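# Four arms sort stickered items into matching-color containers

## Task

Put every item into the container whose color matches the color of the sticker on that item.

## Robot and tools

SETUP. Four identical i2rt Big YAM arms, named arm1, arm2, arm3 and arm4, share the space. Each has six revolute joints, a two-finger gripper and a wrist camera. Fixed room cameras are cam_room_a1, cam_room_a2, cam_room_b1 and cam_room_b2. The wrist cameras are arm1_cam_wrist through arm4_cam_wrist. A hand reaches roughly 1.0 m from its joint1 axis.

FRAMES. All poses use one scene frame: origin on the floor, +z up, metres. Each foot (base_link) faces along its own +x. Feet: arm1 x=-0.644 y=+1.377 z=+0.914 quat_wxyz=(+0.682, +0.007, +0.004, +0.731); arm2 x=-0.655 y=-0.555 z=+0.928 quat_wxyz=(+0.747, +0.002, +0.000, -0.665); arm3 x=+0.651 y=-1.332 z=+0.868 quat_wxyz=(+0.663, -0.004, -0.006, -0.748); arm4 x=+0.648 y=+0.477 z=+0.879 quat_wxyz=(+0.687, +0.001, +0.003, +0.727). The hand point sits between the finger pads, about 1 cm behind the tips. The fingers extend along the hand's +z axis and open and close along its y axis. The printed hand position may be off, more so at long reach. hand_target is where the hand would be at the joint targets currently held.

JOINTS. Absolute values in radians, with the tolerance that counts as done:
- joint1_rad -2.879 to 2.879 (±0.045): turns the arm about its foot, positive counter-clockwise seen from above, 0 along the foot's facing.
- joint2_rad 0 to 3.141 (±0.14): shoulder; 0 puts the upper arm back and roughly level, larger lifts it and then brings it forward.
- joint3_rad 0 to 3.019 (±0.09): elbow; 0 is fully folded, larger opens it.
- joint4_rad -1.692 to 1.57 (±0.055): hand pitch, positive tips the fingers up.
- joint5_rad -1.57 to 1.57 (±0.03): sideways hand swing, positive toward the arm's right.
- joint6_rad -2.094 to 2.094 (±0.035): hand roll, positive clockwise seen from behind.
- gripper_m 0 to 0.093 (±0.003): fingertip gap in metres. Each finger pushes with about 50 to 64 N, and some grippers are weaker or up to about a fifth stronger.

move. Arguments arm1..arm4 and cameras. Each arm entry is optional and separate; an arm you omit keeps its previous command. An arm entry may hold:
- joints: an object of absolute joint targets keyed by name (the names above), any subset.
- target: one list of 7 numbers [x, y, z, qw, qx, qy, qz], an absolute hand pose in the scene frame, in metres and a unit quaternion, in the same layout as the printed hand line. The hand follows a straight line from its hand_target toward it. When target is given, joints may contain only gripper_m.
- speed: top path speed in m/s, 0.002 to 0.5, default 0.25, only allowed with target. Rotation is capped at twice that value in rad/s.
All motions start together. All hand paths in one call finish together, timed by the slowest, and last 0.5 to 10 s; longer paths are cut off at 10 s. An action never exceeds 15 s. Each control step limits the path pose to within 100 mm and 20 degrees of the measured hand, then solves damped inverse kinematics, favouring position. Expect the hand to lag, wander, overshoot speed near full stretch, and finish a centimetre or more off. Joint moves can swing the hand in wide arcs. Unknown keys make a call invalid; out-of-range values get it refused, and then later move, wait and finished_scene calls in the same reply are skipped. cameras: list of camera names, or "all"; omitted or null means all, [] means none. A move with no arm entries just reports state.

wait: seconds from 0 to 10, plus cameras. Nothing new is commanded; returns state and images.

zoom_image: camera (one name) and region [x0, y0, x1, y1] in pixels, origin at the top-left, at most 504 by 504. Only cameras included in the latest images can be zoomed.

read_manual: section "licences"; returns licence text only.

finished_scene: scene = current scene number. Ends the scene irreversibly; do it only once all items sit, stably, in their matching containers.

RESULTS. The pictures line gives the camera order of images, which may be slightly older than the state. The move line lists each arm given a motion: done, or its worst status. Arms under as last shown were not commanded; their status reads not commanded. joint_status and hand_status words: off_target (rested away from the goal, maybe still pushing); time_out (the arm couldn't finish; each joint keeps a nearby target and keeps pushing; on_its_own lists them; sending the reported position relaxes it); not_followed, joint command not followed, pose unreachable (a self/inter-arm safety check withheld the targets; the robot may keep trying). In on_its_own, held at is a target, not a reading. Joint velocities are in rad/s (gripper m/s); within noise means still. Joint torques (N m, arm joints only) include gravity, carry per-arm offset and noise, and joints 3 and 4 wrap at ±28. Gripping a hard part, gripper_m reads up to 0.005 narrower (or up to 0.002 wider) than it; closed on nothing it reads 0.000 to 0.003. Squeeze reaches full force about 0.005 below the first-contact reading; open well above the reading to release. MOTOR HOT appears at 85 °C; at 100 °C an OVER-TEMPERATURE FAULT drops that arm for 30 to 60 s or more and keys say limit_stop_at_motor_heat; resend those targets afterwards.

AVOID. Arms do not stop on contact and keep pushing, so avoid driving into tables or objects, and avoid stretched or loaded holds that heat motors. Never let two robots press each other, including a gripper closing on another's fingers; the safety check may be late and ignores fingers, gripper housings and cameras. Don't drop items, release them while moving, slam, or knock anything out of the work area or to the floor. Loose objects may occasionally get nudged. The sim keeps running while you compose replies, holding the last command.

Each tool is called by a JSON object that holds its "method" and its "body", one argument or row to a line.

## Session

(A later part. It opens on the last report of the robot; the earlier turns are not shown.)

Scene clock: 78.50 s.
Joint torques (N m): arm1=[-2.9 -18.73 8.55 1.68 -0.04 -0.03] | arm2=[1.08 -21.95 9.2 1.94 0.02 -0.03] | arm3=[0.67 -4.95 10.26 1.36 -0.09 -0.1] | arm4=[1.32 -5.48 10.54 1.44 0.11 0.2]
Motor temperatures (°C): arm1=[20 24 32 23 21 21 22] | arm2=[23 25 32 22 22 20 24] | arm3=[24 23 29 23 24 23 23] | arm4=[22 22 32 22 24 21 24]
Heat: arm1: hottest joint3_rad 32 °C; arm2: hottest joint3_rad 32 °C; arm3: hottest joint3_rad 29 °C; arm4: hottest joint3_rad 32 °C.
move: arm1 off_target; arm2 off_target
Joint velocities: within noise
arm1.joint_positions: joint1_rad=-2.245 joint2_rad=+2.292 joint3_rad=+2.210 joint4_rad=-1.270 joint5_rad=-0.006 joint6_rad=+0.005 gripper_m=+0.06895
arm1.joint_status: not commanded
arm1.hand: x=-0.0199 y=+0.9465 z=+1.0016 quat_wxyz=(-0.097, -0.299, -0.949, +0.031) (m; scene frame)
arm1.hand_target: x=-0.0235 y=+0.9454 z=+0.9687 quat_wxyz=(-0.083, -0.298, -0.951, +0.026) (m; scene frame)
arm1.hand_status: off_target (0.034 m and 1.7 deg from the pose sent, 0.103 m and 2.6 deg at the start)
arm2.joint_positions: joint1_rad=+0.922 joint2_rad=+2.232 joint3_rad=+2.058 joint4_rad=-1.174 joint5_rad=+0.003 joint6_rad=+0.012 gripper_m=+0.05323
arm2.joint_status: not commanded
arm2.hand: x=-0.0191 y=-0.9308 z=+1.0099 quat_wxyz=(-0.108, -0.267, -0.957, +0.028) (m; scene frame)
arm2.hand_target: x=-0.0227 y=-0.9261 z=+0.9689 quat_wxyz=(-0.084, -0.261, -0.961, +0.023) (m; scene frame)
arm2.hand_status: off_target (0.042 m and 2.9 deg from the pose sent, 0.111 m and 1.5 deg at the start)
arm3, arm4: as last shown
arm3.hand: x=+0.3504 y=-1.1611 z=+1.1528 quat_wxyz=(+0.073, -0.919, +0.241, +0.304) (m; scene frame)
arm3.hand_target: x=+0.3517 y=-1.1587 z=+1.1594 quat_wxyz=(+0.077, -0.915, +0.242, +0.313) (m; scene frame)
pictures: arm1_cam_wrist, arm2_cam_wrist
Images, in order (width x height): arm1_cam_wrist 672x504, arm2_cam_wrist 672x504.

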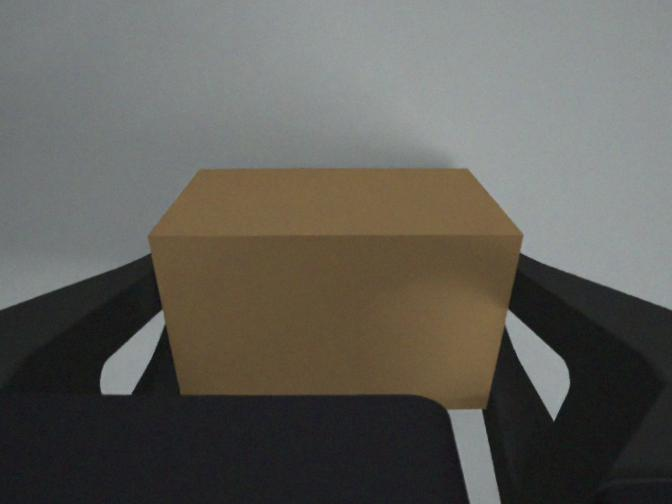

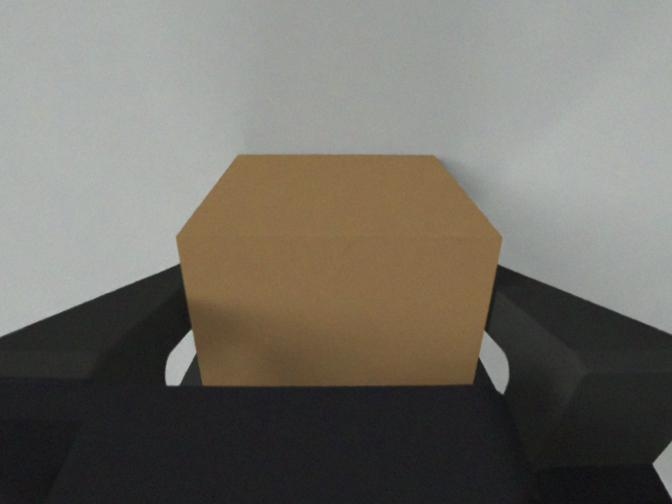

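{"method": "move", "body": {
  "arm1": {"joints": {"gripper_m": 0.093}},
  "arm2": {"joints": {"gripper_m": 0.093}},
  "cameras": []
}}

{"method": "move", "body": {
  "arm1": {"target": [-0.0225, 0.9447, 1.085, 0.0832, 0.2979, 0.9506, -0.0261], "speed": 0.25},
  "arm2": {"target": [-0.021, -0.927, 1.085, 0.0841, 0.2612, 0.9613, -0.0229], "speed": 0.25},
  "cameras": ["arm1_cam_wrist", "arm2_cam_wrist"]
}}

{"method": "move", "body": {
  "arm1": {"target": [-0.30, 1.14, 1.10, 0.0832, 0.2979, 0.9506, -0.0261], "speed": 0.4},
  "arm2": {"target": [-0.30, -0.763, 1.10, 0.0841, 0.2612, 0.9613, -0.0229], "speed": 0.4},
  "arm3": {"target": [-0.036, -0.955, 1.080, 0.0763, -0.9225, 0.2421, 0.2909], "speed": 0.4},
  "arm4": {"target": [-0.023, 0.970, 1.077, 0.1060, -0.8935, 0.2911, 0.3252], "speed": 0.4},
  "cameras": ["arm3_cam_wrist", "arm4_cam_wrist"]
}}

Scene clock: 86.90 s.
Joint torques (N m): arm1=[-1.9 -18.2 8.96 1.13 0.03 0.01] | arm2=[0.67 -21.89 9.37 1.69 0.16 -0.04] | arm3=[0.62 -5.13 10.19 1.39 -0.08 -0.11] | arm4=[0.62 -5.25 10.41 1.62 0.14 0.14]
Motor temperatures (°C): arm1=[20 25 32 23 21 21 22] | arm2=[23 26 31 22 22 20 24] | arm3=[24 23 29 23 24 23 23] | arm4=[22 22 34 22 24 21 24]
Heat: arm1: hottest joint3_rad 32 °C; arm2: hottest joint3_rad 31 °C; arm3: hottest joint3_rad 29 °C; arm4: hottest joint3_rad 34 °C.
move: arm1 done; arm2 done
Joint velocities: within noise
arm1.joint_positions: joint1_rad=-2.253 joint2_rad=+2.292 joint3_rad=+2.205 joint4_rad=-1.254 joint5_rad=-0.008 joint6_rad=+0.004 gripper_m=+0.09296
arm1.joint_status: all done
arm1.hand: x=-0.0210 y=+0.9405 z=+1.0005 quat_wxyz=(-0.103, -0.301, -0.947, +0.032) (m; scene frame)
arm1.hand_target: x=-0.0235 y=+0.9455 z=+0.9686 quat_wxyz=(-0.083, -0.298, -0.951, +0.026) (m; scene frame)
arm1.hand_status: not commanded
arm2.joint_positions: joint1_rad=+0.928 joint2_rad=+2.233 joint3_rad=+2.056 joint4_rad=-1.168 joint5_rad=+0.000 joint6_rad=+0.012 gripper_m=+0.09292
arm2.joint_status: all done
arm2.hand: x=-0.0161 y=-0.9269 z=+1.0086 quat_wxyz=(-0.109, -0.264, -0.958, +0.027) (m; scene frame)
arm2.hand_target: x=-0.0227 y=-0.9261 z=+0.9691 quat_wxyz=(-0.084, -0.261, -0.961, +0.023) (m; scene frame)
arm2.hand_status: not commanded
arm3, arm4: as last shown
arm3.hand: x=+0.3504 y=-1.1611 z=+1.1527 quat_wxyz=(+0.073, -0.919, +0.241, +0.304) (m; scene frame)
arm3.hand_target: x=+0.3517 y=-1.1587 z=+1.1593 quat_wxyz=(+0.076, -0.915, +0.242, +0.313) (m; scene frame)
pictures: none
No camera images: "cameras" was empty.

Scene clock: 88.40 s.
Joint torques (N m): arm1=[-1.61 -20.07 15.51 0.35 0.02 -0.02] | arm2=[0.56 -25.7 15.08 0.47 0.1 -0.01] | arm3=[0.67 -4.95 10.29 1.37 -0.08 -0.09] | arm4=[0.91 -5.01 10.33 1.46 0.13 0.15]
Motor temperatures (°C): arm1=[20 25 32 23 21 21 22] | arm2=[23 26 32 22 22 20 24] | arm3=[24 23 29 23 24 23 23] | arm4=[22 22 34 22 24 21 24]
Heat: arm1: hottest joint3_rad 32 °C; arm2: hottest joint3_rad 32 °C; arm3: hottest joint3_rad 29 °C; arm4: hottest joint3_rad 34 °C.
move: arm1 off_target; arm2 off_target
Joint velocities: within noise
arm1.joint_positions: joint1_rad=-2.253 joint2_rad=+2.310 joint3_rad=+2.439 joint4_rad=-1.537 joint5_rad=-0.008 joint6_rad=+0.005 gripper_m=+0.09297
arm1.joint_status: not commanded
arm1.hand: x=-0.0310 y=+0.9482 z=+1.0743 quat_wxyz=(-0.071, -0.303, -0.950, +0.022) (m; scene frame)
arm1.hand_target: x=-0.0231 y=+0.9451 z=+1.0851 quat_wxyz=(-0.084, -0.298, -0.950, +0.026) (m; scene frame)
arm1.hand_status: off_target (0.014 m and 1.6 deg from the pose sent, 0.085 m and 2.4 deg at the start)
arm2.joint_positions: joint1_rad=+0.928 joint2_rad=+2.233 joint3_rad=+2.222 joint4_rad=-1.417 joint5_rad=+0.002 joint6_rad=+0.011 gripper_m=+0.09292
arm2.joint_status: not commanded
arm2.hand: x=-0.0283 y=-0.9204 z=+1.0682 quat_wxyz=(-0.070, -0.264, -0.962, +0.017) (m; scene frame)
arm2.hand_target: x=-0.0217 y=-0.9266 z=+1.0848 quat_wxyz=(-0.084, -0.261, -0.961, +0.023) (m; scene frame)
arm2.hand_status: off_target (0.019 m and 1.8 deg from the pose sent, 0.077 m and 3.0 deg at the start)
arm3, arm4: as last shown
arm4.hand_target: x=+0.3667 y=+0.6848 z=+1.1797 quat_wxyz=(-0.104, +0.893, -0.292, -0.327) (m; scene frame)
pictures: arm1_cam_wrist, arm2_cam_wrist
Images, in order (width x height): arm1_cam_wrist 672x504, arm2_cam_wrist 672x504.

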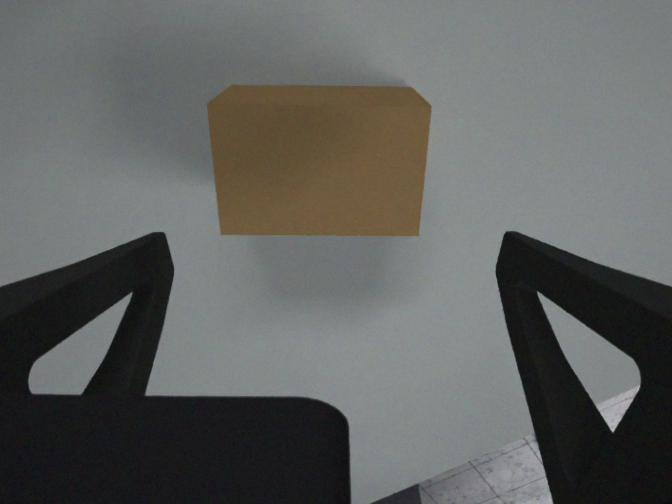

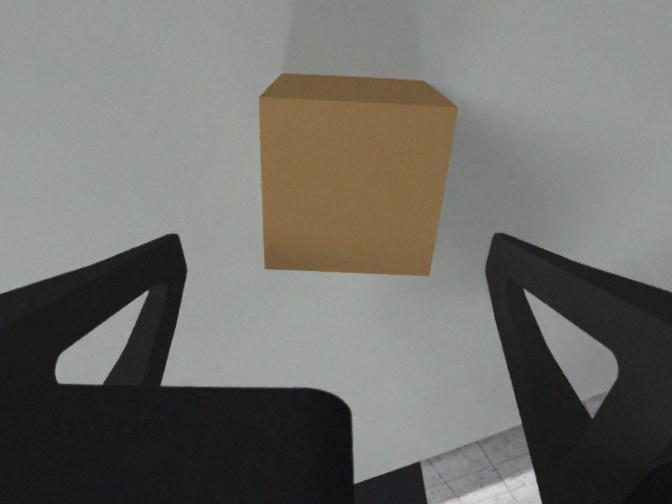

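Scene clock: 90.63 s.
Joint torques (N m): arm1=[-1.38 -7.3 10.89 0.96 0.06 -0.06] | arm2=[0.91 -11.34 9.68 1.48 0.11 0.01] | arm3=[2.37 -24.53 14.37 0.72 0.13 -0.01] | arm4=[0.62 -25.93 13.23 0.7 0.22 0.12]
Motor temperatures (°C): arm1=[20 25 32 23 21 21 22] | arm2=[23 26 32 22 22 20 24] | arm3=[24 23 29 23 24 23 23] | arm4=[22 22 34 22 24 21 24]
Heat: arm1: hottest joint3_rad 32 °C; arm2: hottest joint3_rad 32 °C; arm3: hottest joint3_rad 29 °C; arm4: hottest joint3_rad 34 °C.
move: arm1 done; arm2 done; arm3 off_target; arm4 off_target
Joint velocities: within noise
arm1.joint_positions: joint1_rad=-2.253 joint2_rad=+1.323 joint3_rad=+1.108 joint4_rad=-1.176 joint5_rad=-0.008 joint6_rad=+0.005 gripper_m=+0.09297
arm1.joint_status: not commanded
arm1.hand: x=-0.3035 y=+1.1403 z=+1.0990 quat_wxyz=(-0.079, -0.303, -0.950, +0.024) (m; scene frame)
arm1.hand_target: x=-0.3001 y=+1.1400 z=+1.0999 quat_wxyz=(-0.083, -0.298, -0.951, +0.026) (m; scene frame)
arm1.hand_status: done (0.004 m and 0.8 deg from the pose sent, 0.331 m and 1.6 deg at the start)
arm2.joint_positions: joint1_rad=+0.928 joint2_rad=+1.333 joint3_rad=+1.082 joint4_rad=-1.140 joint5_rad=+0.002 joint6_rad=+0.011 gripper_m=+0.09292
arm2.joint_status: not commanded
arm2.hand: x=-0.2988 y=-0.7636 z=+1.1060 quat_wxyz=(-0.087, -0.264, -0.960, +0.022) (m; scene frame)
arm2.hand_target: x=-0.3001 y=-0.7629 z=+1.1000 quat_wxyz=(-0.084, -0.261, -0.961, +0.023) (m; scene frame)
arm2.hand_status: done (0.006 m and 0.5 deg from the pose sent, 0.316 m and 1.8 deg at the start)
arm3.joint_positions: joint1_rad=-1.954 joint2_rad=+2.045 joint3_rad=+1.946 joint4_rad=-0.898 joint5_rad=+0.018 joint6_rad=+0.005 gripper_m=+0.09402
arm3.joint_status: not commanded
arm3.hand: x=-0.0206 y=-0.9546 z=+1.0534 quat_wxyz=(+0.072, -0.928, +0.246, +0.270) (m; scene frame)
arm3.hand_target: x=-0.0346 y=-0.9557 z=+1.0799 quat_wxyz=(+0.076, -0.922, +0.242, +0.291) (m; scene frame)
arm3.hand_status: off_target (0.031 m and 2.6 deg from the pose sent, 0.444 m and 1.6 deg at the start)
arm4.joint_positions: joint1_rad=+0.884 joint2_rad=+2.158 joint3_rad=+2.067 joint4_rad=-0.811 joint5_rad=+0.000 joint6_rad=-0.011 gripper_m=+0.09402
arm4.joint_status: not commanded
arm4.hand: x=-0.0143 y=+0.9622 z=+1.0607 quat_wxyz=(-0.101, +0.899, -0.289, -0.313) (m; scene frame)
arm4.hand_target: x=-0.0221 y=+0.9694 z=+1.0771 quat_wxyz=(-0.106, +0.893, -0.291, -0.326) (m; scene frame)
arm4.hand_status: off_target (0.020 m and 1.7 deg from the pose sent, 0.494 m and 2.3 deg at the start)
pictures: arm3_cam_wrist, arm4_cam_wrist
Images, in order (width x height): arm3_cam_wrist 672x504, arm4_cam_wrist 672x504.

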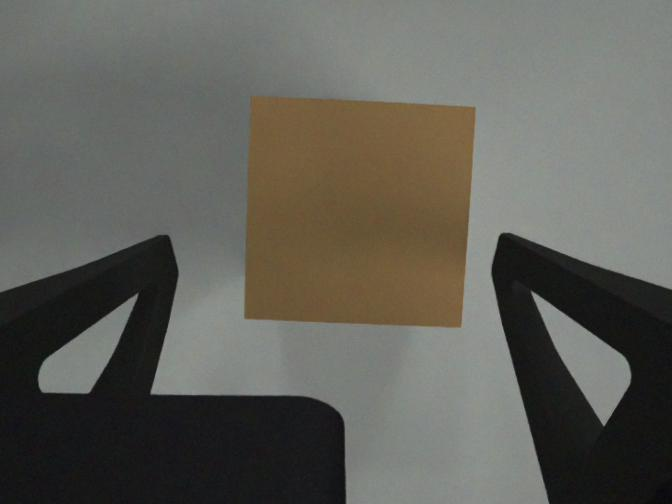

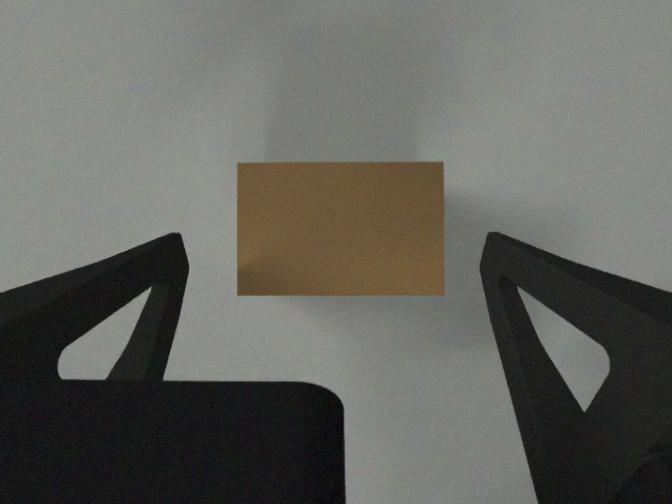

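{"method": "move", "body": {
  "arm3": {"target": [-0.0449, -0.9465, 1.002, 0.0763, -0.9225, 0.2421, 0.2909], "speed": 0.12},
  "arm4": {"target": [-0.033, 0.976, 0.998, 0.1060, -0.8935, 0.2911, 0.3252], "speed": 0.12},
  "cameras": []
}}

{"method": "move", "body": {
  "arm3": {"joints": {"gripper_m": 0.04}},
  "arm4": {"joints": {"gripper_m": 0.055}},
  "cameras": ["arm3_cam_wrist", "arm4_cam_wrist"]
}}

Scene clock: 106.23 s.
Joint torques (N m): arm1=[-2.37 -7.47 10.92 1.03 0.03 -0.03] | arm2=[0.85 -11.28 9.7 1.48 0.11 0.02] | arm3=[1.96 -22.89 9.25 1.51 0.05 -0.09] | arm4=[0.26 -25.41 9.89 1.52 0.11 0.15]
Motor temperatures (°C): arm1=[20 25 33 23 21 21 22] | arm2=[23 25 31 22 22 20 23] | arm3=[24 24 31 23 24 23 23] | arm4=[22 25 37 22 24 21 24]
Heat: arm1: hottest joint3_rad 33 °C; arm2: hottest joint3_rad 31 °C; arm3: hottest joint3_rad 31 °C; arm4: hottest joint3_rad 37 °C.
move: arm3 off_target; arm4 off_target
Joint velocities: within noise
arm1, arm2: as last shown
arm3.joint_positions: joint1_rad=-1.954 joint2_rad=+2.092 joint3_rad=+1.919 joint4_rad=-0.758 joint5_rad=+0.017 joint6_rad=+0.009 gripper_m=+0.09399
arm3.joint_status: not commanded
arm3.hand: x=-0.0414 y=-0.9439 z=+1.0232 quat_wxyz=(+0.078, -0.918, +0.246, +0.300) (m; scene frame)
arm3.hand_target: x=-0.0444 y=-0.9469 z=+1.0021 quat_wxyz=(+0.076, -0.923, +0.242, +0.291) (m; scene frame)
arm3.hand_status: off_target (0.022 m and 1.3 deg from the pose sent, 0.058 m and 2.6 deg at the start)
arm4.joint_positions: joint1_rad=+0.886 joint2_rad=+2.219 joint3_rad=+2.033 joint4_rad=-0.684 joint5_rad=+0.003 joint6_rad=-0.012 gripper_m=+0.09401
arm4.joint_status: not commanded
arm4.hand: x=-0.0296 y=+0.9712 z=+1.0138 quat_wxyz=(-0.107, +0.894, -0.286, -0.327) (m; scene frame)
arm4.hand_target: x=-0.0324 y=+0.9756 z=+0.9979 quat_wxyz=(-0.106, +0.894, -0.291, -0.325) (m; scene frame)
arm4.hand_status: off_target (0.017 m and 0.6 deg from the pose sent, 0.067 m and 1.7 deg at the start)
pictures: none
No camera images: "cameras" was empty.

Scene clock: 106.83 s.
Joint torques (N m): arm1=[-1.2 -7.82 10.84 0.94 0.08 -0.03] | arm2=[0.85 -11.34 9.69 1.51 0.12 0.02] | arm3=[1.9 -22.83 9.28 1.58 0.09 -0.1] | arm4=[0.67 -25.11 9.95 1.48 0.1 0.13]
Motor temperatures (°C): arm1=[20 25 33 23 21 21 22] | arm2=[23 25 31 22 22 20 23] | arm3=[24 24 31 23 24 23 23] | arm4=[22 25 37 22 24 21 24]
Heat: arm1: hottest joint3_rad 33 °C; arm2: hottest joint3_rad 31 °C; arm3: hottest joint3_rad 31 °C; arm4: hottest joint3_rad 37 °C.
move: arm3 off_target; arm4 off_target
Joint velocities: within noise
arm1, arm2: as last shown
arm3.joint_positions: joint1_rad=-1.954 joint2_rad=+2.092 joint3_rad=+1.919 joint4_rad=-0.758 joint5_rad=+0.016 joint6_rad=+0.009 gripper_m=+0.05296
arm3.joint_status: gripper_m off_target (ended at +0.05299, target +0.04000)
arm3.hand: x=-0.0415 y=-0.9440 z=+1.0232 quat_wxyz=(+0.078, -0.918, +0.245, +0.301) (m; scene frame)
arm3.hand_target: x=-0.0444 y=-0.9468 z=+1.0022 quat_wxyz=(+0.076, -0.922, +0.242, +0.291) (m; scene frame)
arm3.hand_status: not commanded
arm4.joint_positions: joint1_rad=+0.886 joint2_rad=+2.219 joint3_rad=+2.033 joint4_rad=-0.684 joint5_rad=+0.004 joint6_rad=-0.012 gripper_m=+0.06938
arm4.joint_status: gripper_m off_target (ended at +0.06940, target +0.05500)
arm4.hand: x=-0.0295 y=+0.9713 z=+1.0138 quat_wxyz=(-0.107, +0.894, -0.286, -0.327) (m; scene frame)
arm4.hand_target: x=-0.0325 y=+0.9755 z=+0.9979 quat_wxyz=(-0.106, +0.894, -0.291, -0.325) (m; scene frame)
arm4.hand_status: not commanded
pictures: arm3_cam_wrist, arm4_cam_wrist
Images, in order (width x height): arm3_cam_wrist 672x504, arm4_cam_wrist 672x504.

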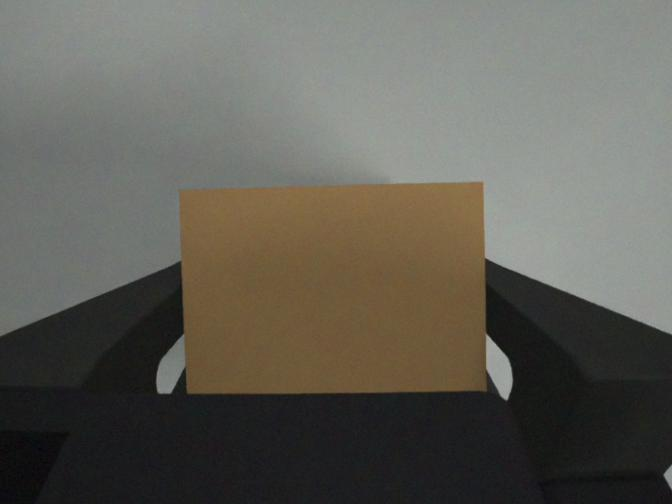

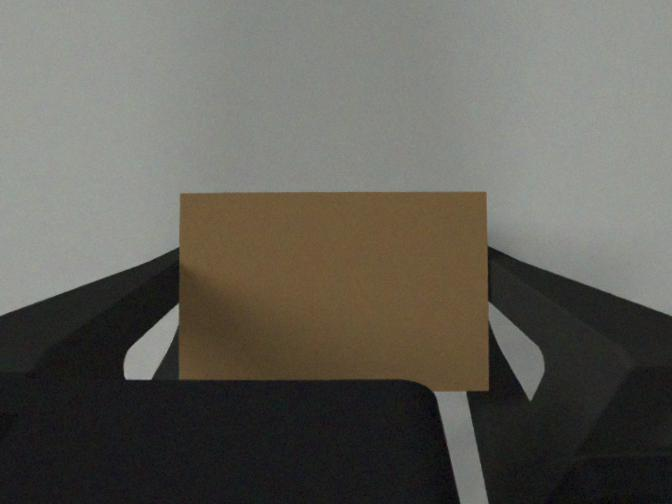

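{"method": "move", "body": {
  "arm3": {"target": [-0.041, -0.948, 1.11, 0.0763, -0.9225, 0.2421, 0.2909], "speed": 0.25},
  "arm4": {"target": [-0.029, 0.973, 1.10, 0.1060, -0.8935, 0.2911, 0.3252], "speed": 0.25},
  "cameras": []
}}

{"method": "move", "body": {
  "arm3": {"target": [0.29, -1.13, 1.15, 0.0763, -0.9225, 0.2421, 0.2909], "speed": 0.4},
  "arm4": {"target": [0.325, 0.713, 1.12, 0.1060, -0.8935, 0.2911, 0.3252], "speed": 0.4},
  "cameras": []
}}

{"method": "move", "body": {
  "arm3": {"joints": {"joint1_rad": 0.976, "joint2_rad": 0.815, "joint3_rad": 0.908, "joint4_rad": -1.07, "joint5_rad": 0, "joint6_rad": 0}},
  "arm4": {"joints": {"joint1_rad": -1.097, "joint2_rad": 0.815, "joint3_rad": 0.908, "joint4_rad": -0.965, "joint5_rad": 0, "joint6_rad": 0}},
  "cameras": ["arm3_cam_wrist", "arm4_cam_wrist"]
}}

{"method": "move", "body": {
  "arm3": {"target": [1.131, -1.750, 0.88, 0.2817, 0.3340, 0.8933, -0.1053], "speed": 0.35},
  "arm4": {"target": [1.115, 0.751, 0.86, 0.3300, -0.2464, 0.9068, 0.0897], "speed": 0.35},
  "cameras": ["arm3_cam_wrist", "arm4_cam_wrist"]
}}

Scene clock: 115.77 s.
Joint torques (N m): arm1=[-1.67 -7.24 10.85 1.07 0.05 0.04] | arm2=[0.67 -11.4 9.7 1.5 0.11 0.01] | arm3=[2.02 -26.17 14.27 0.77 0.11 -0.08] | arm4=[0.73 -28.75 13.12 0.77 0.12 0.14]
Motor temperatures (°C): arm1=[20 24 33 23 21 21 22] | arm2=[23 25 31 22 22 20 23] | arm3=[24 24 31 23 24 23 24] | arm4=[22 25 37 22 24 21 25]
Heat: arm1: hottest joint3_rad 33 °C; arm2: hottest joint3_rad 31 °C; arm3: hottest joint3_rad 31 °C; arm4: hottest joint3_rad 37 °C.
move: arm3 off_target; arm4 off_target
Joint velocities: within noise
arm1, arm2: as last shown
arm3.joint_positions: joint1_rad=-1.954 joint2_rad=+2.082 joint3_rad=+2.066 joint4_rad=-0.995 joint5_rad=+0.016 joint6_rad=+0.009 gripper_m=+0.05303
arm3.joint_status: not commanded
arm3.hand: x=-0.0297 y=-0.9498 z=+1.0745 quat_wxyz=(+0.069, -0.930, +0.248, +0.264) (m; scene frame)
arm3.hand_target: x=-0.0394 y=-0.9490 z=+1.1099 quat_wxyz=(+0.076, -0.922, +0.242, +0.291) (m; scene frame)
arm3.hand_status: off_target (0.037 m and 3.4 deg from the pose sent, 0.087 m and 1.3 deg at the start)
arm4.joint_positions: joint1_rad=+0.886 joint2_rad=+2.208 joint3_rad=+2.163 joint4_rad=-0.887 joint5_rad=+0.004 joint6_rad=-0.012 gripper_m=+0.06938
arm4.joint_status: not commanded
arm4.hand: x=-0.0223 y=+0.9664 z=+1.0606 quat_wxyz=(-0.098, +0.904, -0.289, -0.299) (m; scene frame)
arm4.hand_target: x=-0.0276 y=+0.9719 z=+1.0999 quat_wxyz=(-0.106, +0.893, -0.291, -0.326) (m; scene frame)
arm4.hand_status: off_target (0.040 m and 3.3 deg from the pose sent, 0.086 m and 0.6 deg at the start)
pictures: none
No camera images: "cameras" was empty.

Scene clock: 117.67 s.
Joint torques (N m): arm1=[-1.26 -7.36 10.85 0.91 0.02 -0.01] | arm2=[0.91 -11.46 9.69 1.51 0.11 0.02] | arm3=[2.43 -6.71 9.57 1.02 0.13 -0.03] | arm4=[1.08 -5.07 9.81 0.72 0.22 0.14]
Motor temperatures (°C): arm1=[20 24 33 23 21 21 22] | arm2=[23 25 31 22 22 20 23] | arm3=[24 24 31 23 24 23 24] | arm4=[22 25 37 22 24 21 25]
Heat: arm1: hottest joint3_rad 33 °C; arm2: hottest joint3_rad 31 °C; arm3: hottest joint3_rad 31 °C; arm4: hottest joint3_rad 37 °C.
move: arm3 done; arm4 done
Joint velocities: within noise
arm1, arm2: as last shown
arm3.joint_positions: joint1_rad=-1.954 joint2_rad=+1.027 joint3_rad=+1.025 joint4_rad=-0.935 joint5_rad=+0.020 joint6_rad=+0.009 gripper_m=+0.05303
arm3.joint_status: not commanded
arm3.hand: x=+0.2921 y=-1.1255 z=+1.1551 quat_wxyz=(+0.079, -0.919, +0.246, +0.297) (m; scene frame)
arm3.hand_target: x=+0.2901 y=-1.1300 z=+1.1500 quat_wxyz=(+0.076, -0.923, +0.242, +0.291) (m; scene frame)
arm3.hand_status: done (0.007 m and 1.0 deg from the pose sent, 0.375 m and 3.4 deg at the start)
arm4.joint_positions: joint1_rad=+0.886 joint2_rad=+0.958 joint3_rad=+0.826 joint4_rad=-0.725 joint5_rad=+0.006 joint6_rad=-0.011 gripper_m=+0.06938
arm4.joint_status: not commanded
arm4.hand: x=+0.3269 y=+0.7138 z=+1.1230 quat_wxyz=(-0.110, +0.892, -0.286, -0.332) (m; scene frame)
arm4.hand_target: x=+0.3250 y=+0.7130 z=+1.1202 quat_wxyz=(-0.106, +0.893, -0.291, -0.325) (m; scene frame)
arm4.hand_status: done (0.004 m and 1.1 deg from the pose sent, 0.434 m and 3.3 deg at the start)
pictures: none
No camera images: "cameras" was empty.

Scene clock: 119.97 s.
Joint torques (N m): arm1=[-1.61 -7.3 10.76 0.91 0.06 -0.01] | arm2=[0.79 -11.22 9.69 1.51 0.11 0.01] | arm3=[1.9 -3.78 10.54 1.03 0.12 -0.11] | arm4=[0.91 -3.25 12.57 0.72 0.05 0.15]
Motor temperatures (°C): arm1=[20 24 33 23 21 21 22] | arm2=[23 25 31 22 22 20 23] | arm3=[24 24 31 23 24 23 24] | arm4=[22 25 37 22 24 21 25]
Heat: arm1: hottest joint3_rad 33 °C; arm2: hottest joint3_rad 31 °C; arm3: hottest joint3_rad 31 °C; arm4: hottest joint3_rad 37 °C.
move: arm3 done; arm4 done
Joint velocities: within noise
arm1, arm2: as last shown
arm3.joint_positions: joint1_rad=+0.967 joint2_rad=+0.817 joint3_rad=+0.898 joint4_rad=-1.067 joint5_rad=-0.002 joint6_rad=+0.006 gripper_m=+0.05302
arm3.joint_status: all done
arm3.hand: x=+0.8966 y=-1.5457 z=+1.1500 quat_wxyz=(-0.273, -0.340, -0.894, +0.106) (m; scene frame)
arm3.hand_target: x=+0.8989 y=-1.5443 z=+1.1551 quat_wxyz=(-0.277, -0.333, -0.895, +0.109) (m; scene frame)
arm3.hand_status: not commanded
arm4.joint_positions: joint1_rad=-1.096 joint2_rad=+0.809 joint3_rad=+0.862 joint4_rad=-0.955 joint5_rad=+0.001 joint6_rad=-0.011 gripper_m=+0.06941
arm4.joint_status: all done
arm4.hand: x=+0.9457 y=+0.6518 z=+1.1557 quat_wxyz=(-0.315, +0.253, -0.911, -0.083) (m; scene frame)
arm4.hand_target: x=+0.9514 y=+0.6550 z=+1.1767 quat_wxyz=(-0.328, +0.247, -0.908, -0.089) (m; scene frame)
arm4.hand_status: not commanded
pictures: arm3_cam_wrist, arm4_cam_wrist
Images, in order (width x height): arm3_cam_wrist 672x504, arm4_cam_wrist 672x504.

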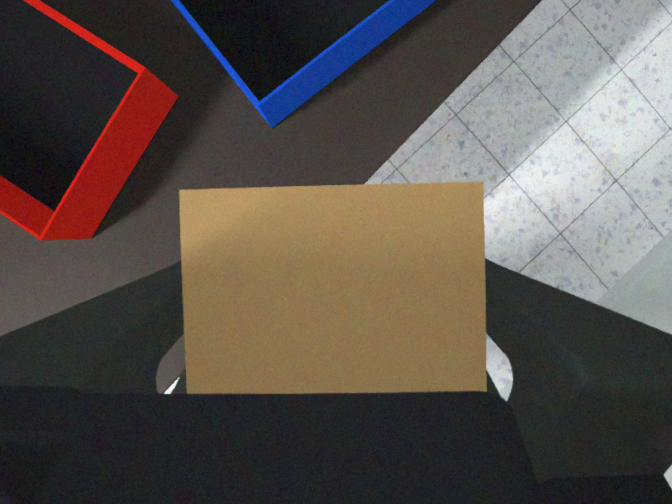

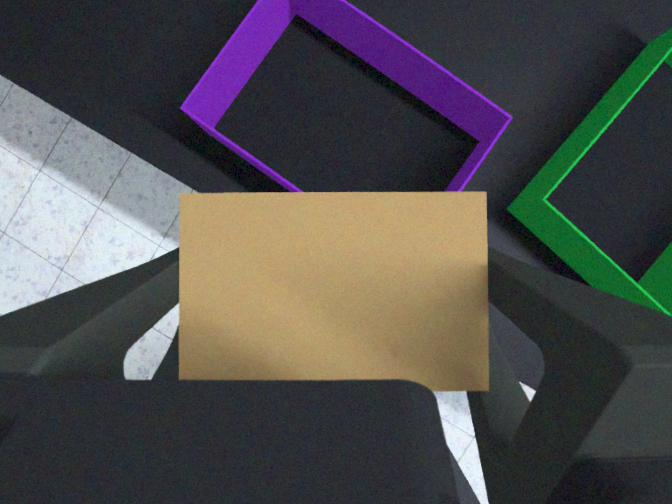

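Scene clock: 121.93 s.
Joint torques (N m): arm1=[-1.85 -7.94 10.88 0.92 0.04 -0.01] | arm2=[0.91 -11.34 9.72 1.48 0.12 0.02] | arm3=[1.49 -19.84 10.71 1.62 -0.07 -0.08] | arm4=[0.21 -15.62 7.77 1.52 0.04 0.14]
Motor temperatures (°C): arm1=[20 24 33 23 21 21 21] | arm2=[23 25 31 22 22 20 23] | arm3=[24 24 31 23 24 23 24] | arm4=[22 25 37 22 24 21 25]
Heat: arm1: hottest joint3_rad 33 °C; arm2: hottest joint3_rad 31 °C; arm3: hottest joint3_rad 31 °C; arm4: hottest joint3_rad 37 °C.
move: arm3 off_target; arm4 off_target
Joint velocities: within noise
arm1, arm2: as last shown
arm3.joint_positions: joint1_rad=+0.967 joint2_rad=+1.919 joint3_rad=+1.137 joint4_rad=-0.252 joint5_rad=-0.007 joint6_rad=+0.006 gripper_m=+0.05303
arm3.joint_status: not commanded
arm3.hand: x=+1.1093 y=-1.7366 z=+0.8561 quat_wxyz=(-0.252, -0.342, -0.900, +0.096) (m; scene frame)
arm3.hand_target: x=+1.1298 y=-1.7490 z=+0.8807 quat_wxyz=(-0.282, -0.334, -0.893, +0.105) (m; scene frame)
arm3.hand_status: off_target (0.035 m and 3.8 deg from the pose sent, 0.412 m and 1.2 deg at the start)
arm4.joint_positions: joint1_rad=-1.096 joint2_rad=+1.779 joint3_rad=+0.771 joint4_rad=+0.085 joint5_rad=+0.001 joint6_rad=-0.011 gripper_m=+0.06941
arm4.joint_status: not commanded
arm4.hand: x=+1.0951 y=+0.7394 z=+0.8437 quat_wxyz=(-0.305, +0.254, -0.914, -0.080) (m; scene frame)
arm4.hand_target: x=+1.1141 y=+0.7506 z=+0.8607 quat_wxyz=(-0.330, +0.247, -0.907, -0.090) (m; scene frame)
arm4.hand_status: off_target (0.028 m and 3.3 deg from the pose sent, 0.355 m and 2.1 deg at the start)
pictures: arm3_cam_wrist, arm4_cam_wrist
Images, in order (width x height): arm3_cam_wrist 672x504, arm4_cam_wrist 672x504.

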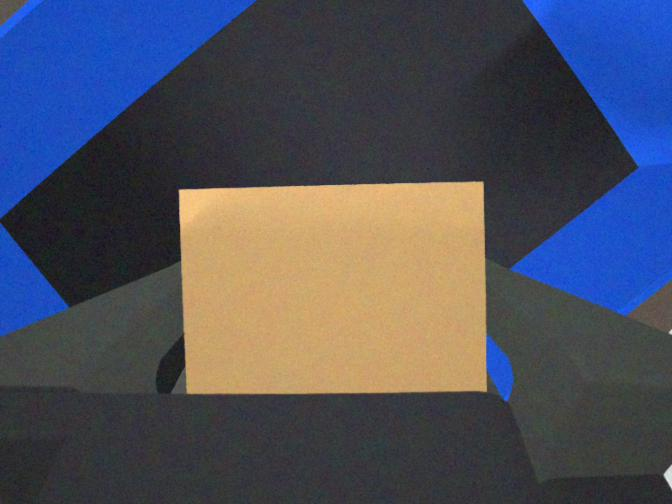

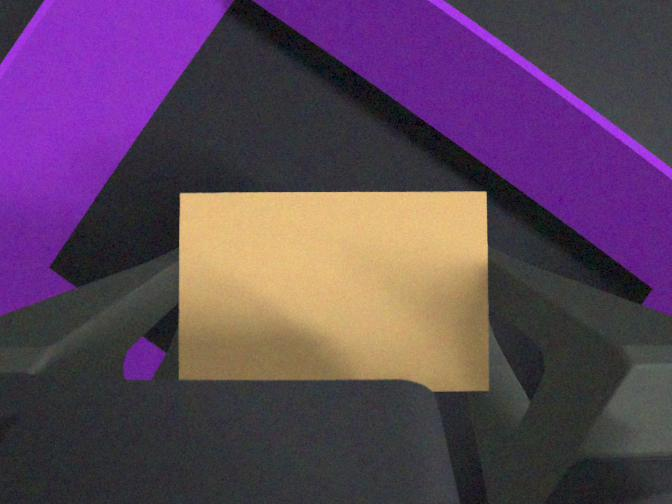

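{"method": "move", "body": {
  "arm3": {"target": [1.141, -1.758, 0.755, 0.2817, 0.3340, 0.8933, -0.1053], "speed": 0.13},
  "arm4": {"target": [1.113, 0.750, 0.724, 0.3300, -0.2464, 0.9068, 0.0897], "speed": 0.13},
  "cameras": ["arm3_cam_wrist", "arm4_cam_wrist"]
}}

{"method": "move", "body": {
  "arm3": {"joints": {"gripper_m": 0.093}},
  "arm4": {"joints": {"gripper_m": 0.093}},
  "cameras": ["arm3_cam_wrist", "arm4_cam_wrist"]
}}

{"method": "move", "body": {
  "arm3": {"target": [1.08, -1.708, 0.94, 0.2817, 0.3340, 0.8933, -0.1053], "speed": 0.3},
  "arm4": {"target": [1.06, 0.72, 0.90, 0.3300, -0.2464, 0.9068, 0.0897], "speed": 0.3},
  "cameras": ["arm3_cam_wrist", "arm4_cam_wrist"]
}}

Scene clock: 141.07 s.
Joint torques (N m): arm1=[-1.61 -7.53 10.74 1.2 0.09 -0.04] | arm2=[0.85 -11.46 9.7 1.52 0.11 0.02] | arm3=[1.55 -19.66 8.36 1.63 0.03 -0.05] | arm4=[0.85 -14.27 4.6 1.52 0.06 0.12]
Motor temperatures (°C): arm1=[20 24 33 23 21 21 21] | arm2=[23 25 31 22 22 20 23] | arm3=[24 25 30 23 24 23 24] | arm4=[22 24 35 22 24 21 26]
Heat: arm1: hottest joint3_rad 33 °C; arm2: hottest joint3_rad 31 °C; arm3: hottest joint3_rad 30 °C; arm4: hottest joint3_rad 35 °C.
move: arm3 off_target; arm4 off_target
Joint velocities: within noise
arm1, arm2: as last shown
arm3.joint_positions: joint1_rad=+0.968 joint2_rad=+2.174 joint3_rad=+1.175 joint4_rad=-0.004 joint5_rad=-0.008 joint6_rad=+0.004 gripper_m=+0.05303
arm3.joint_status: not commanded
arm3.hand: x=+1.1251 y=-1.7504 z=+0.7490 quat_wxyz=(-0.266, -0.339, -0.897, +0.101) (m; scene frame)
arm3.hand_target: x=+1.1406 y=-1.7574 z=+0.7554 quat_wxyz=(-0.282, -0.334, -0.893, +0.105) (m; scene frame)
arm3.hand_status: off_target (0.019 m and 2.0 deg from the pose sent, 0.108 m and 3.7 deg at the start)
arm4.joint_positions: joint1_rad=-1.096 joint2_rad=+2.121 joint3_rad=+0.810 joint4_rad=+0.449 joint5_rad=+0.001 joint6_rad=-0.010 gripper_m=+0.06941
arm4.joint_status: not commanded
arm4.hand: x=+1.1096 y=+0.7478 z=+0.7378 quat_wxyz=(-0.333, +0.251, -0.905, -0.088) (m; scene frame)
arm4.hand_target: x=+1.1123 y=+0.7497 z=+0.7243 quat_wxyz=(-0.330, +0.247, -0.907, -0.090) (m; scene frame)
arm4.hand_status: off_target (0.014 m and 0.7 deg from the pose sent, 0.122 m and 3.3 deg at the start)
pictures: arm3_cam_wrist, arm4_cam_wrist
Images, in order (width x height): arm3_cam_wrist 672x504, arm4_cam_wrist 672x504.

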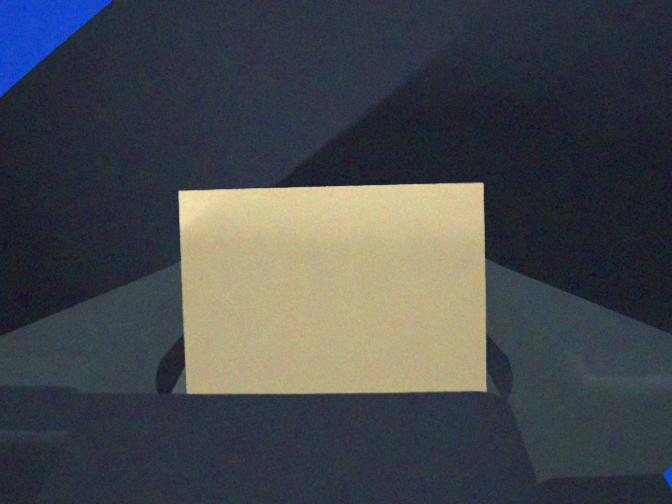

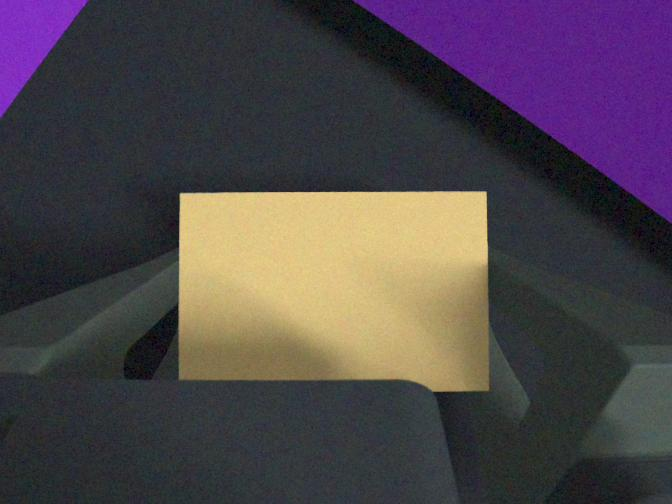

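Scene clock: 141.63 s.
Joint torques (N m): arm1=[-1.55 -7 10.99 1.03 0.06 -0.04] | arm2=[0.85 -11.28 9.7 1.5 0.11 0.02] | arm3=[1.49 -19.78 8.34 1.61 0.1 -0.04] | arm4=[0.56 -13.74 4.23 1.43 0.05 0.13]
Motor temperatures (°C): arm1=[20 24 33 23 21 21 21] | arm2=[23 25 31 22 22 20 23] | arm3=[24 25 30 23 24 23 24] | arm4=[22 24 35 22 24 21 26]
Heat: arm1: hottest joint3_rad 33 °C; arm2: hottest joint3_rad 31 °C; arm3: hottest joint3_rad 30 °C; arm4: hottest joint3_rad 35 °C.
move: arm3 done; arm4 done
Joint velocities: within noise
arm1.joint_positions: joint1_rad=-2.253 joint2_rad=+1.323 joint3_rad=+1.108 joint4_rad=-1.176 joint5_rad=-0.008 joint6_rad=+0.005 gripper_m=+0.09297
arm1.joint_status: not commanded
arm1.hand: x=-0.3035 y=+1.1403 z=+1.0990 quat_wxyz=(-0.079, -0.303, -0.950, +0.024) (m; scene frame)
arm1.hand_target: x=-0.3001 y=+1.1400 z=+1.0999 quat_wxyz=(-0.083, -0.298, -0.951, +0.026) (m; scene frame)
arm1.hand_status: not commanded
arm2.joint_positions: joint1_rad=+0.928 joint2_rad=+1.333 joint3_rad=+1.082 joint4_rad=-1.140 joint5_rad=+0.002 joint6_rad=+0.011 gripper_m=+0.09292
arm2.joint_status: not commanded
arm2.hand: x=-0.2988 y=-0.7636 z=+1.1060 quat_wxyz=(-0.087, -0.264, -0.960, +0.022) (m; scene frame)
arm2.hand_target: x=-0.3001 y=-0.7629 z=+1.1000 quat_wxyz=(-0.084, -0.261, -0.961, +0.023) (m; scene frame)
arm2.hand_status: not commanded
arm3.joint_positions: joint1_rad=+0.968 joint2_rad=+2.174 joint3_rad=+1.175 joint4_rad=-0.003 joint5_rad=-0.010 joint6_rad=+0.004 gripper_m=+0.09297
arm3.joint_status: all done
arm3.hand: x=+1.1254 y=-1.7503 z=+0.7492 quat_wxyz=(-0.267, -0.338, -0.897, +0.100) (m; scene frame)
arm3.hand_target: x=+1.1405 y=-1.7575 z=+0.7554 quat_wxyz=(-0.282, -0.334, -0.893, +0.105) (m; scene frame)
arm3.hand_status: not commanded
arm4.joint_positions: joint1_rad=-1.096 joint2_rad=+2.126 joint3_rad=+0.815 joint4_rad=+0.452 joint5_rad=+0.001 joint6_rad=-0.010 gripper_m=+0.09290
arm4.joint_status: all done
arm4.hand: x=+1.1113 y=+0.7491 z=+0.7373 quat_wxyz=(-0.334, +0.251, -0.904, -0.089) (m; scene frame)
arm4.hand_target: x=+1.1124 y=+0.7497 z=+0.7243 quat_wxyz=(-0.330, +0.246, -0.907, -0.090) (m; scene frame)
arm4.hand_status: not commanded
pictures: arm3_cam_wrist, arm4_cam_wrist
Images, in order (width x height): arm3_cam_wrist 672x504, arm4_cam_wrist 672x504.

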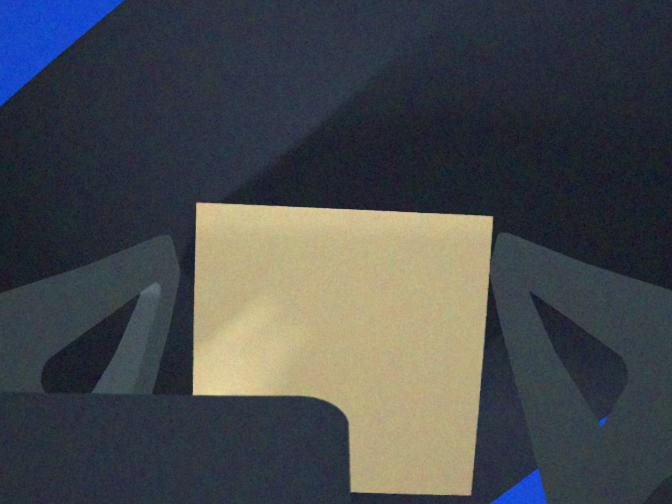

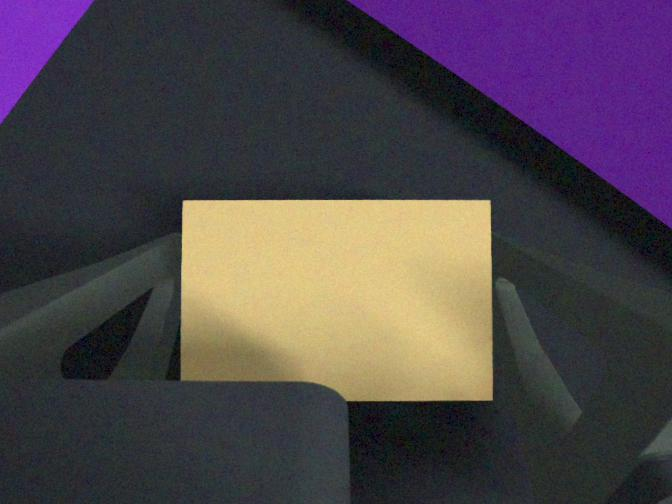

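Scene clock: 143.07 s.
Joint torques (N m): arm1=[-1.55 -7.47 10.84 1.06 0.05 0.01] | arm2=[0.91 -11.28 9.72 1.52 0.12 0.02] | arm3=[1.08 -14.92 7.76 0.92 -0.03 -0.11] | arm4=[0.67 -11.52 6.08 0.68 0.11 0.17]
Motor temperatures (°C): arm1=[20 24 33 23 21 21 21] | arm2=[23 25 31 22 22 20 23] | arm3=[24 25 30 23 24 23 24] | arm4=[22 24 35 22 24 21 26]
Heat: arm1: hottest joint3_rad 33 °C; arm2: hottest joint3_rad 31 °C; arm3: hottest joint3_rad 30 °C; arm4: hottest joint3_rad 35 °C.
move: arm3 off_target; arm4 done
Joint velocities: within noise
arm1, arm2: as last shown
arm3.joint_positions: joint1_rad=+0.968 joint2_rad=+1.660 joint3_rad=+1.030 joint4_rad=-0.315 joint5_rad=-0.011 joint6_rad=+0.004 gripper_m=+0.09297
arm3.joint_status: not commanded
arm3.hand: x=+1.0836 y=-1.7105 z=+0.9506 quat_wxyz=(-0.293, -0.335, -0.889, +0.109) (m; scene frame)
arm3.hand_target: x=+1.0799 y=-1.7080 z=+0.9402 quat_wxyz=(-0.282, -0.334, -0.893, +0.105) (m; scene frame)
arm3.hand_status: off_target (0.011 m and 1.5 deg from the pose sent, 0.201 m and 1.9 deg at the start)
arm4.joint_positions: joint1_rad=-1.096 joint2_rad=+1.537 joint3_rad=+0.650 joint4_rad=+0.045 joint5_rad=+0.002 joint6_rad=-0.009 gripper_m=+0.09291
arm4.joint_status: not commanded
arm4.hand: x=+1.0641 y=+0.7212 z=+0.9082 quat_wxyz=(-0.342, +0.250, -0.901, -0.090) (m; scene frame)
arm4.hand_target: x=+1.0599 y=+0.7200 z=+0.9002 quat_wxyz=(-0.330, +0.246, -0.907, -0.090) (m; scene frame)
arm4.hand_status: done (0.009 m and 1.6 deg from the pose sent, 0.173 m and 0.8 deg at the start)
pictures: arm3_cam_wrist, arm4_cam_wrist
Images, in order (width x height): arm3_cam_wrist 672x504, arm4_cam_wrist 672x504.

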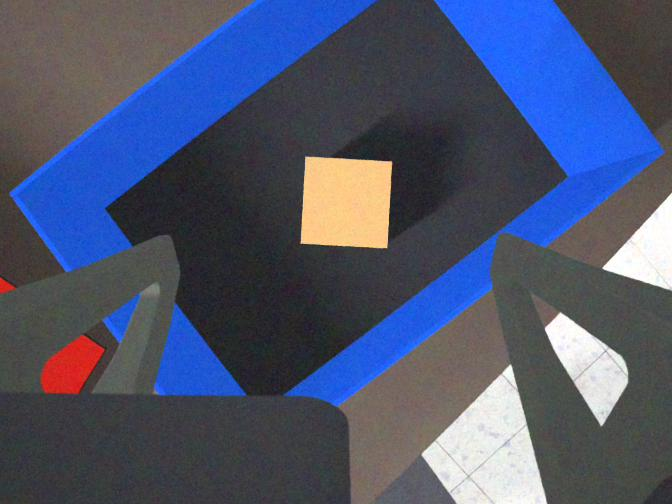

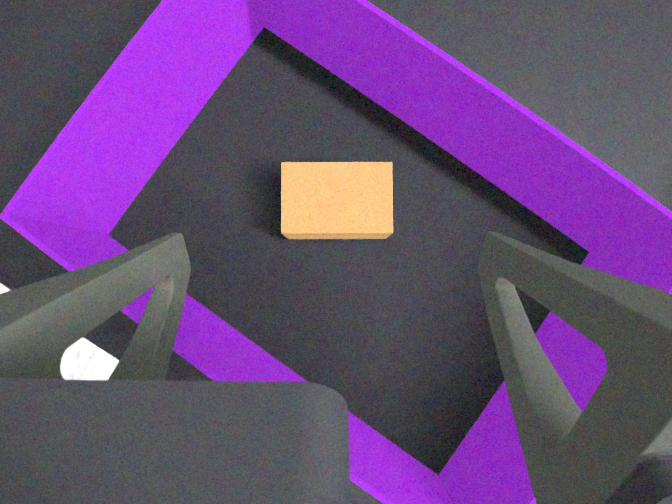

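{"method": "finished_scene", "body": {
  "scene": 3
}}

The scene is finished: the task was done.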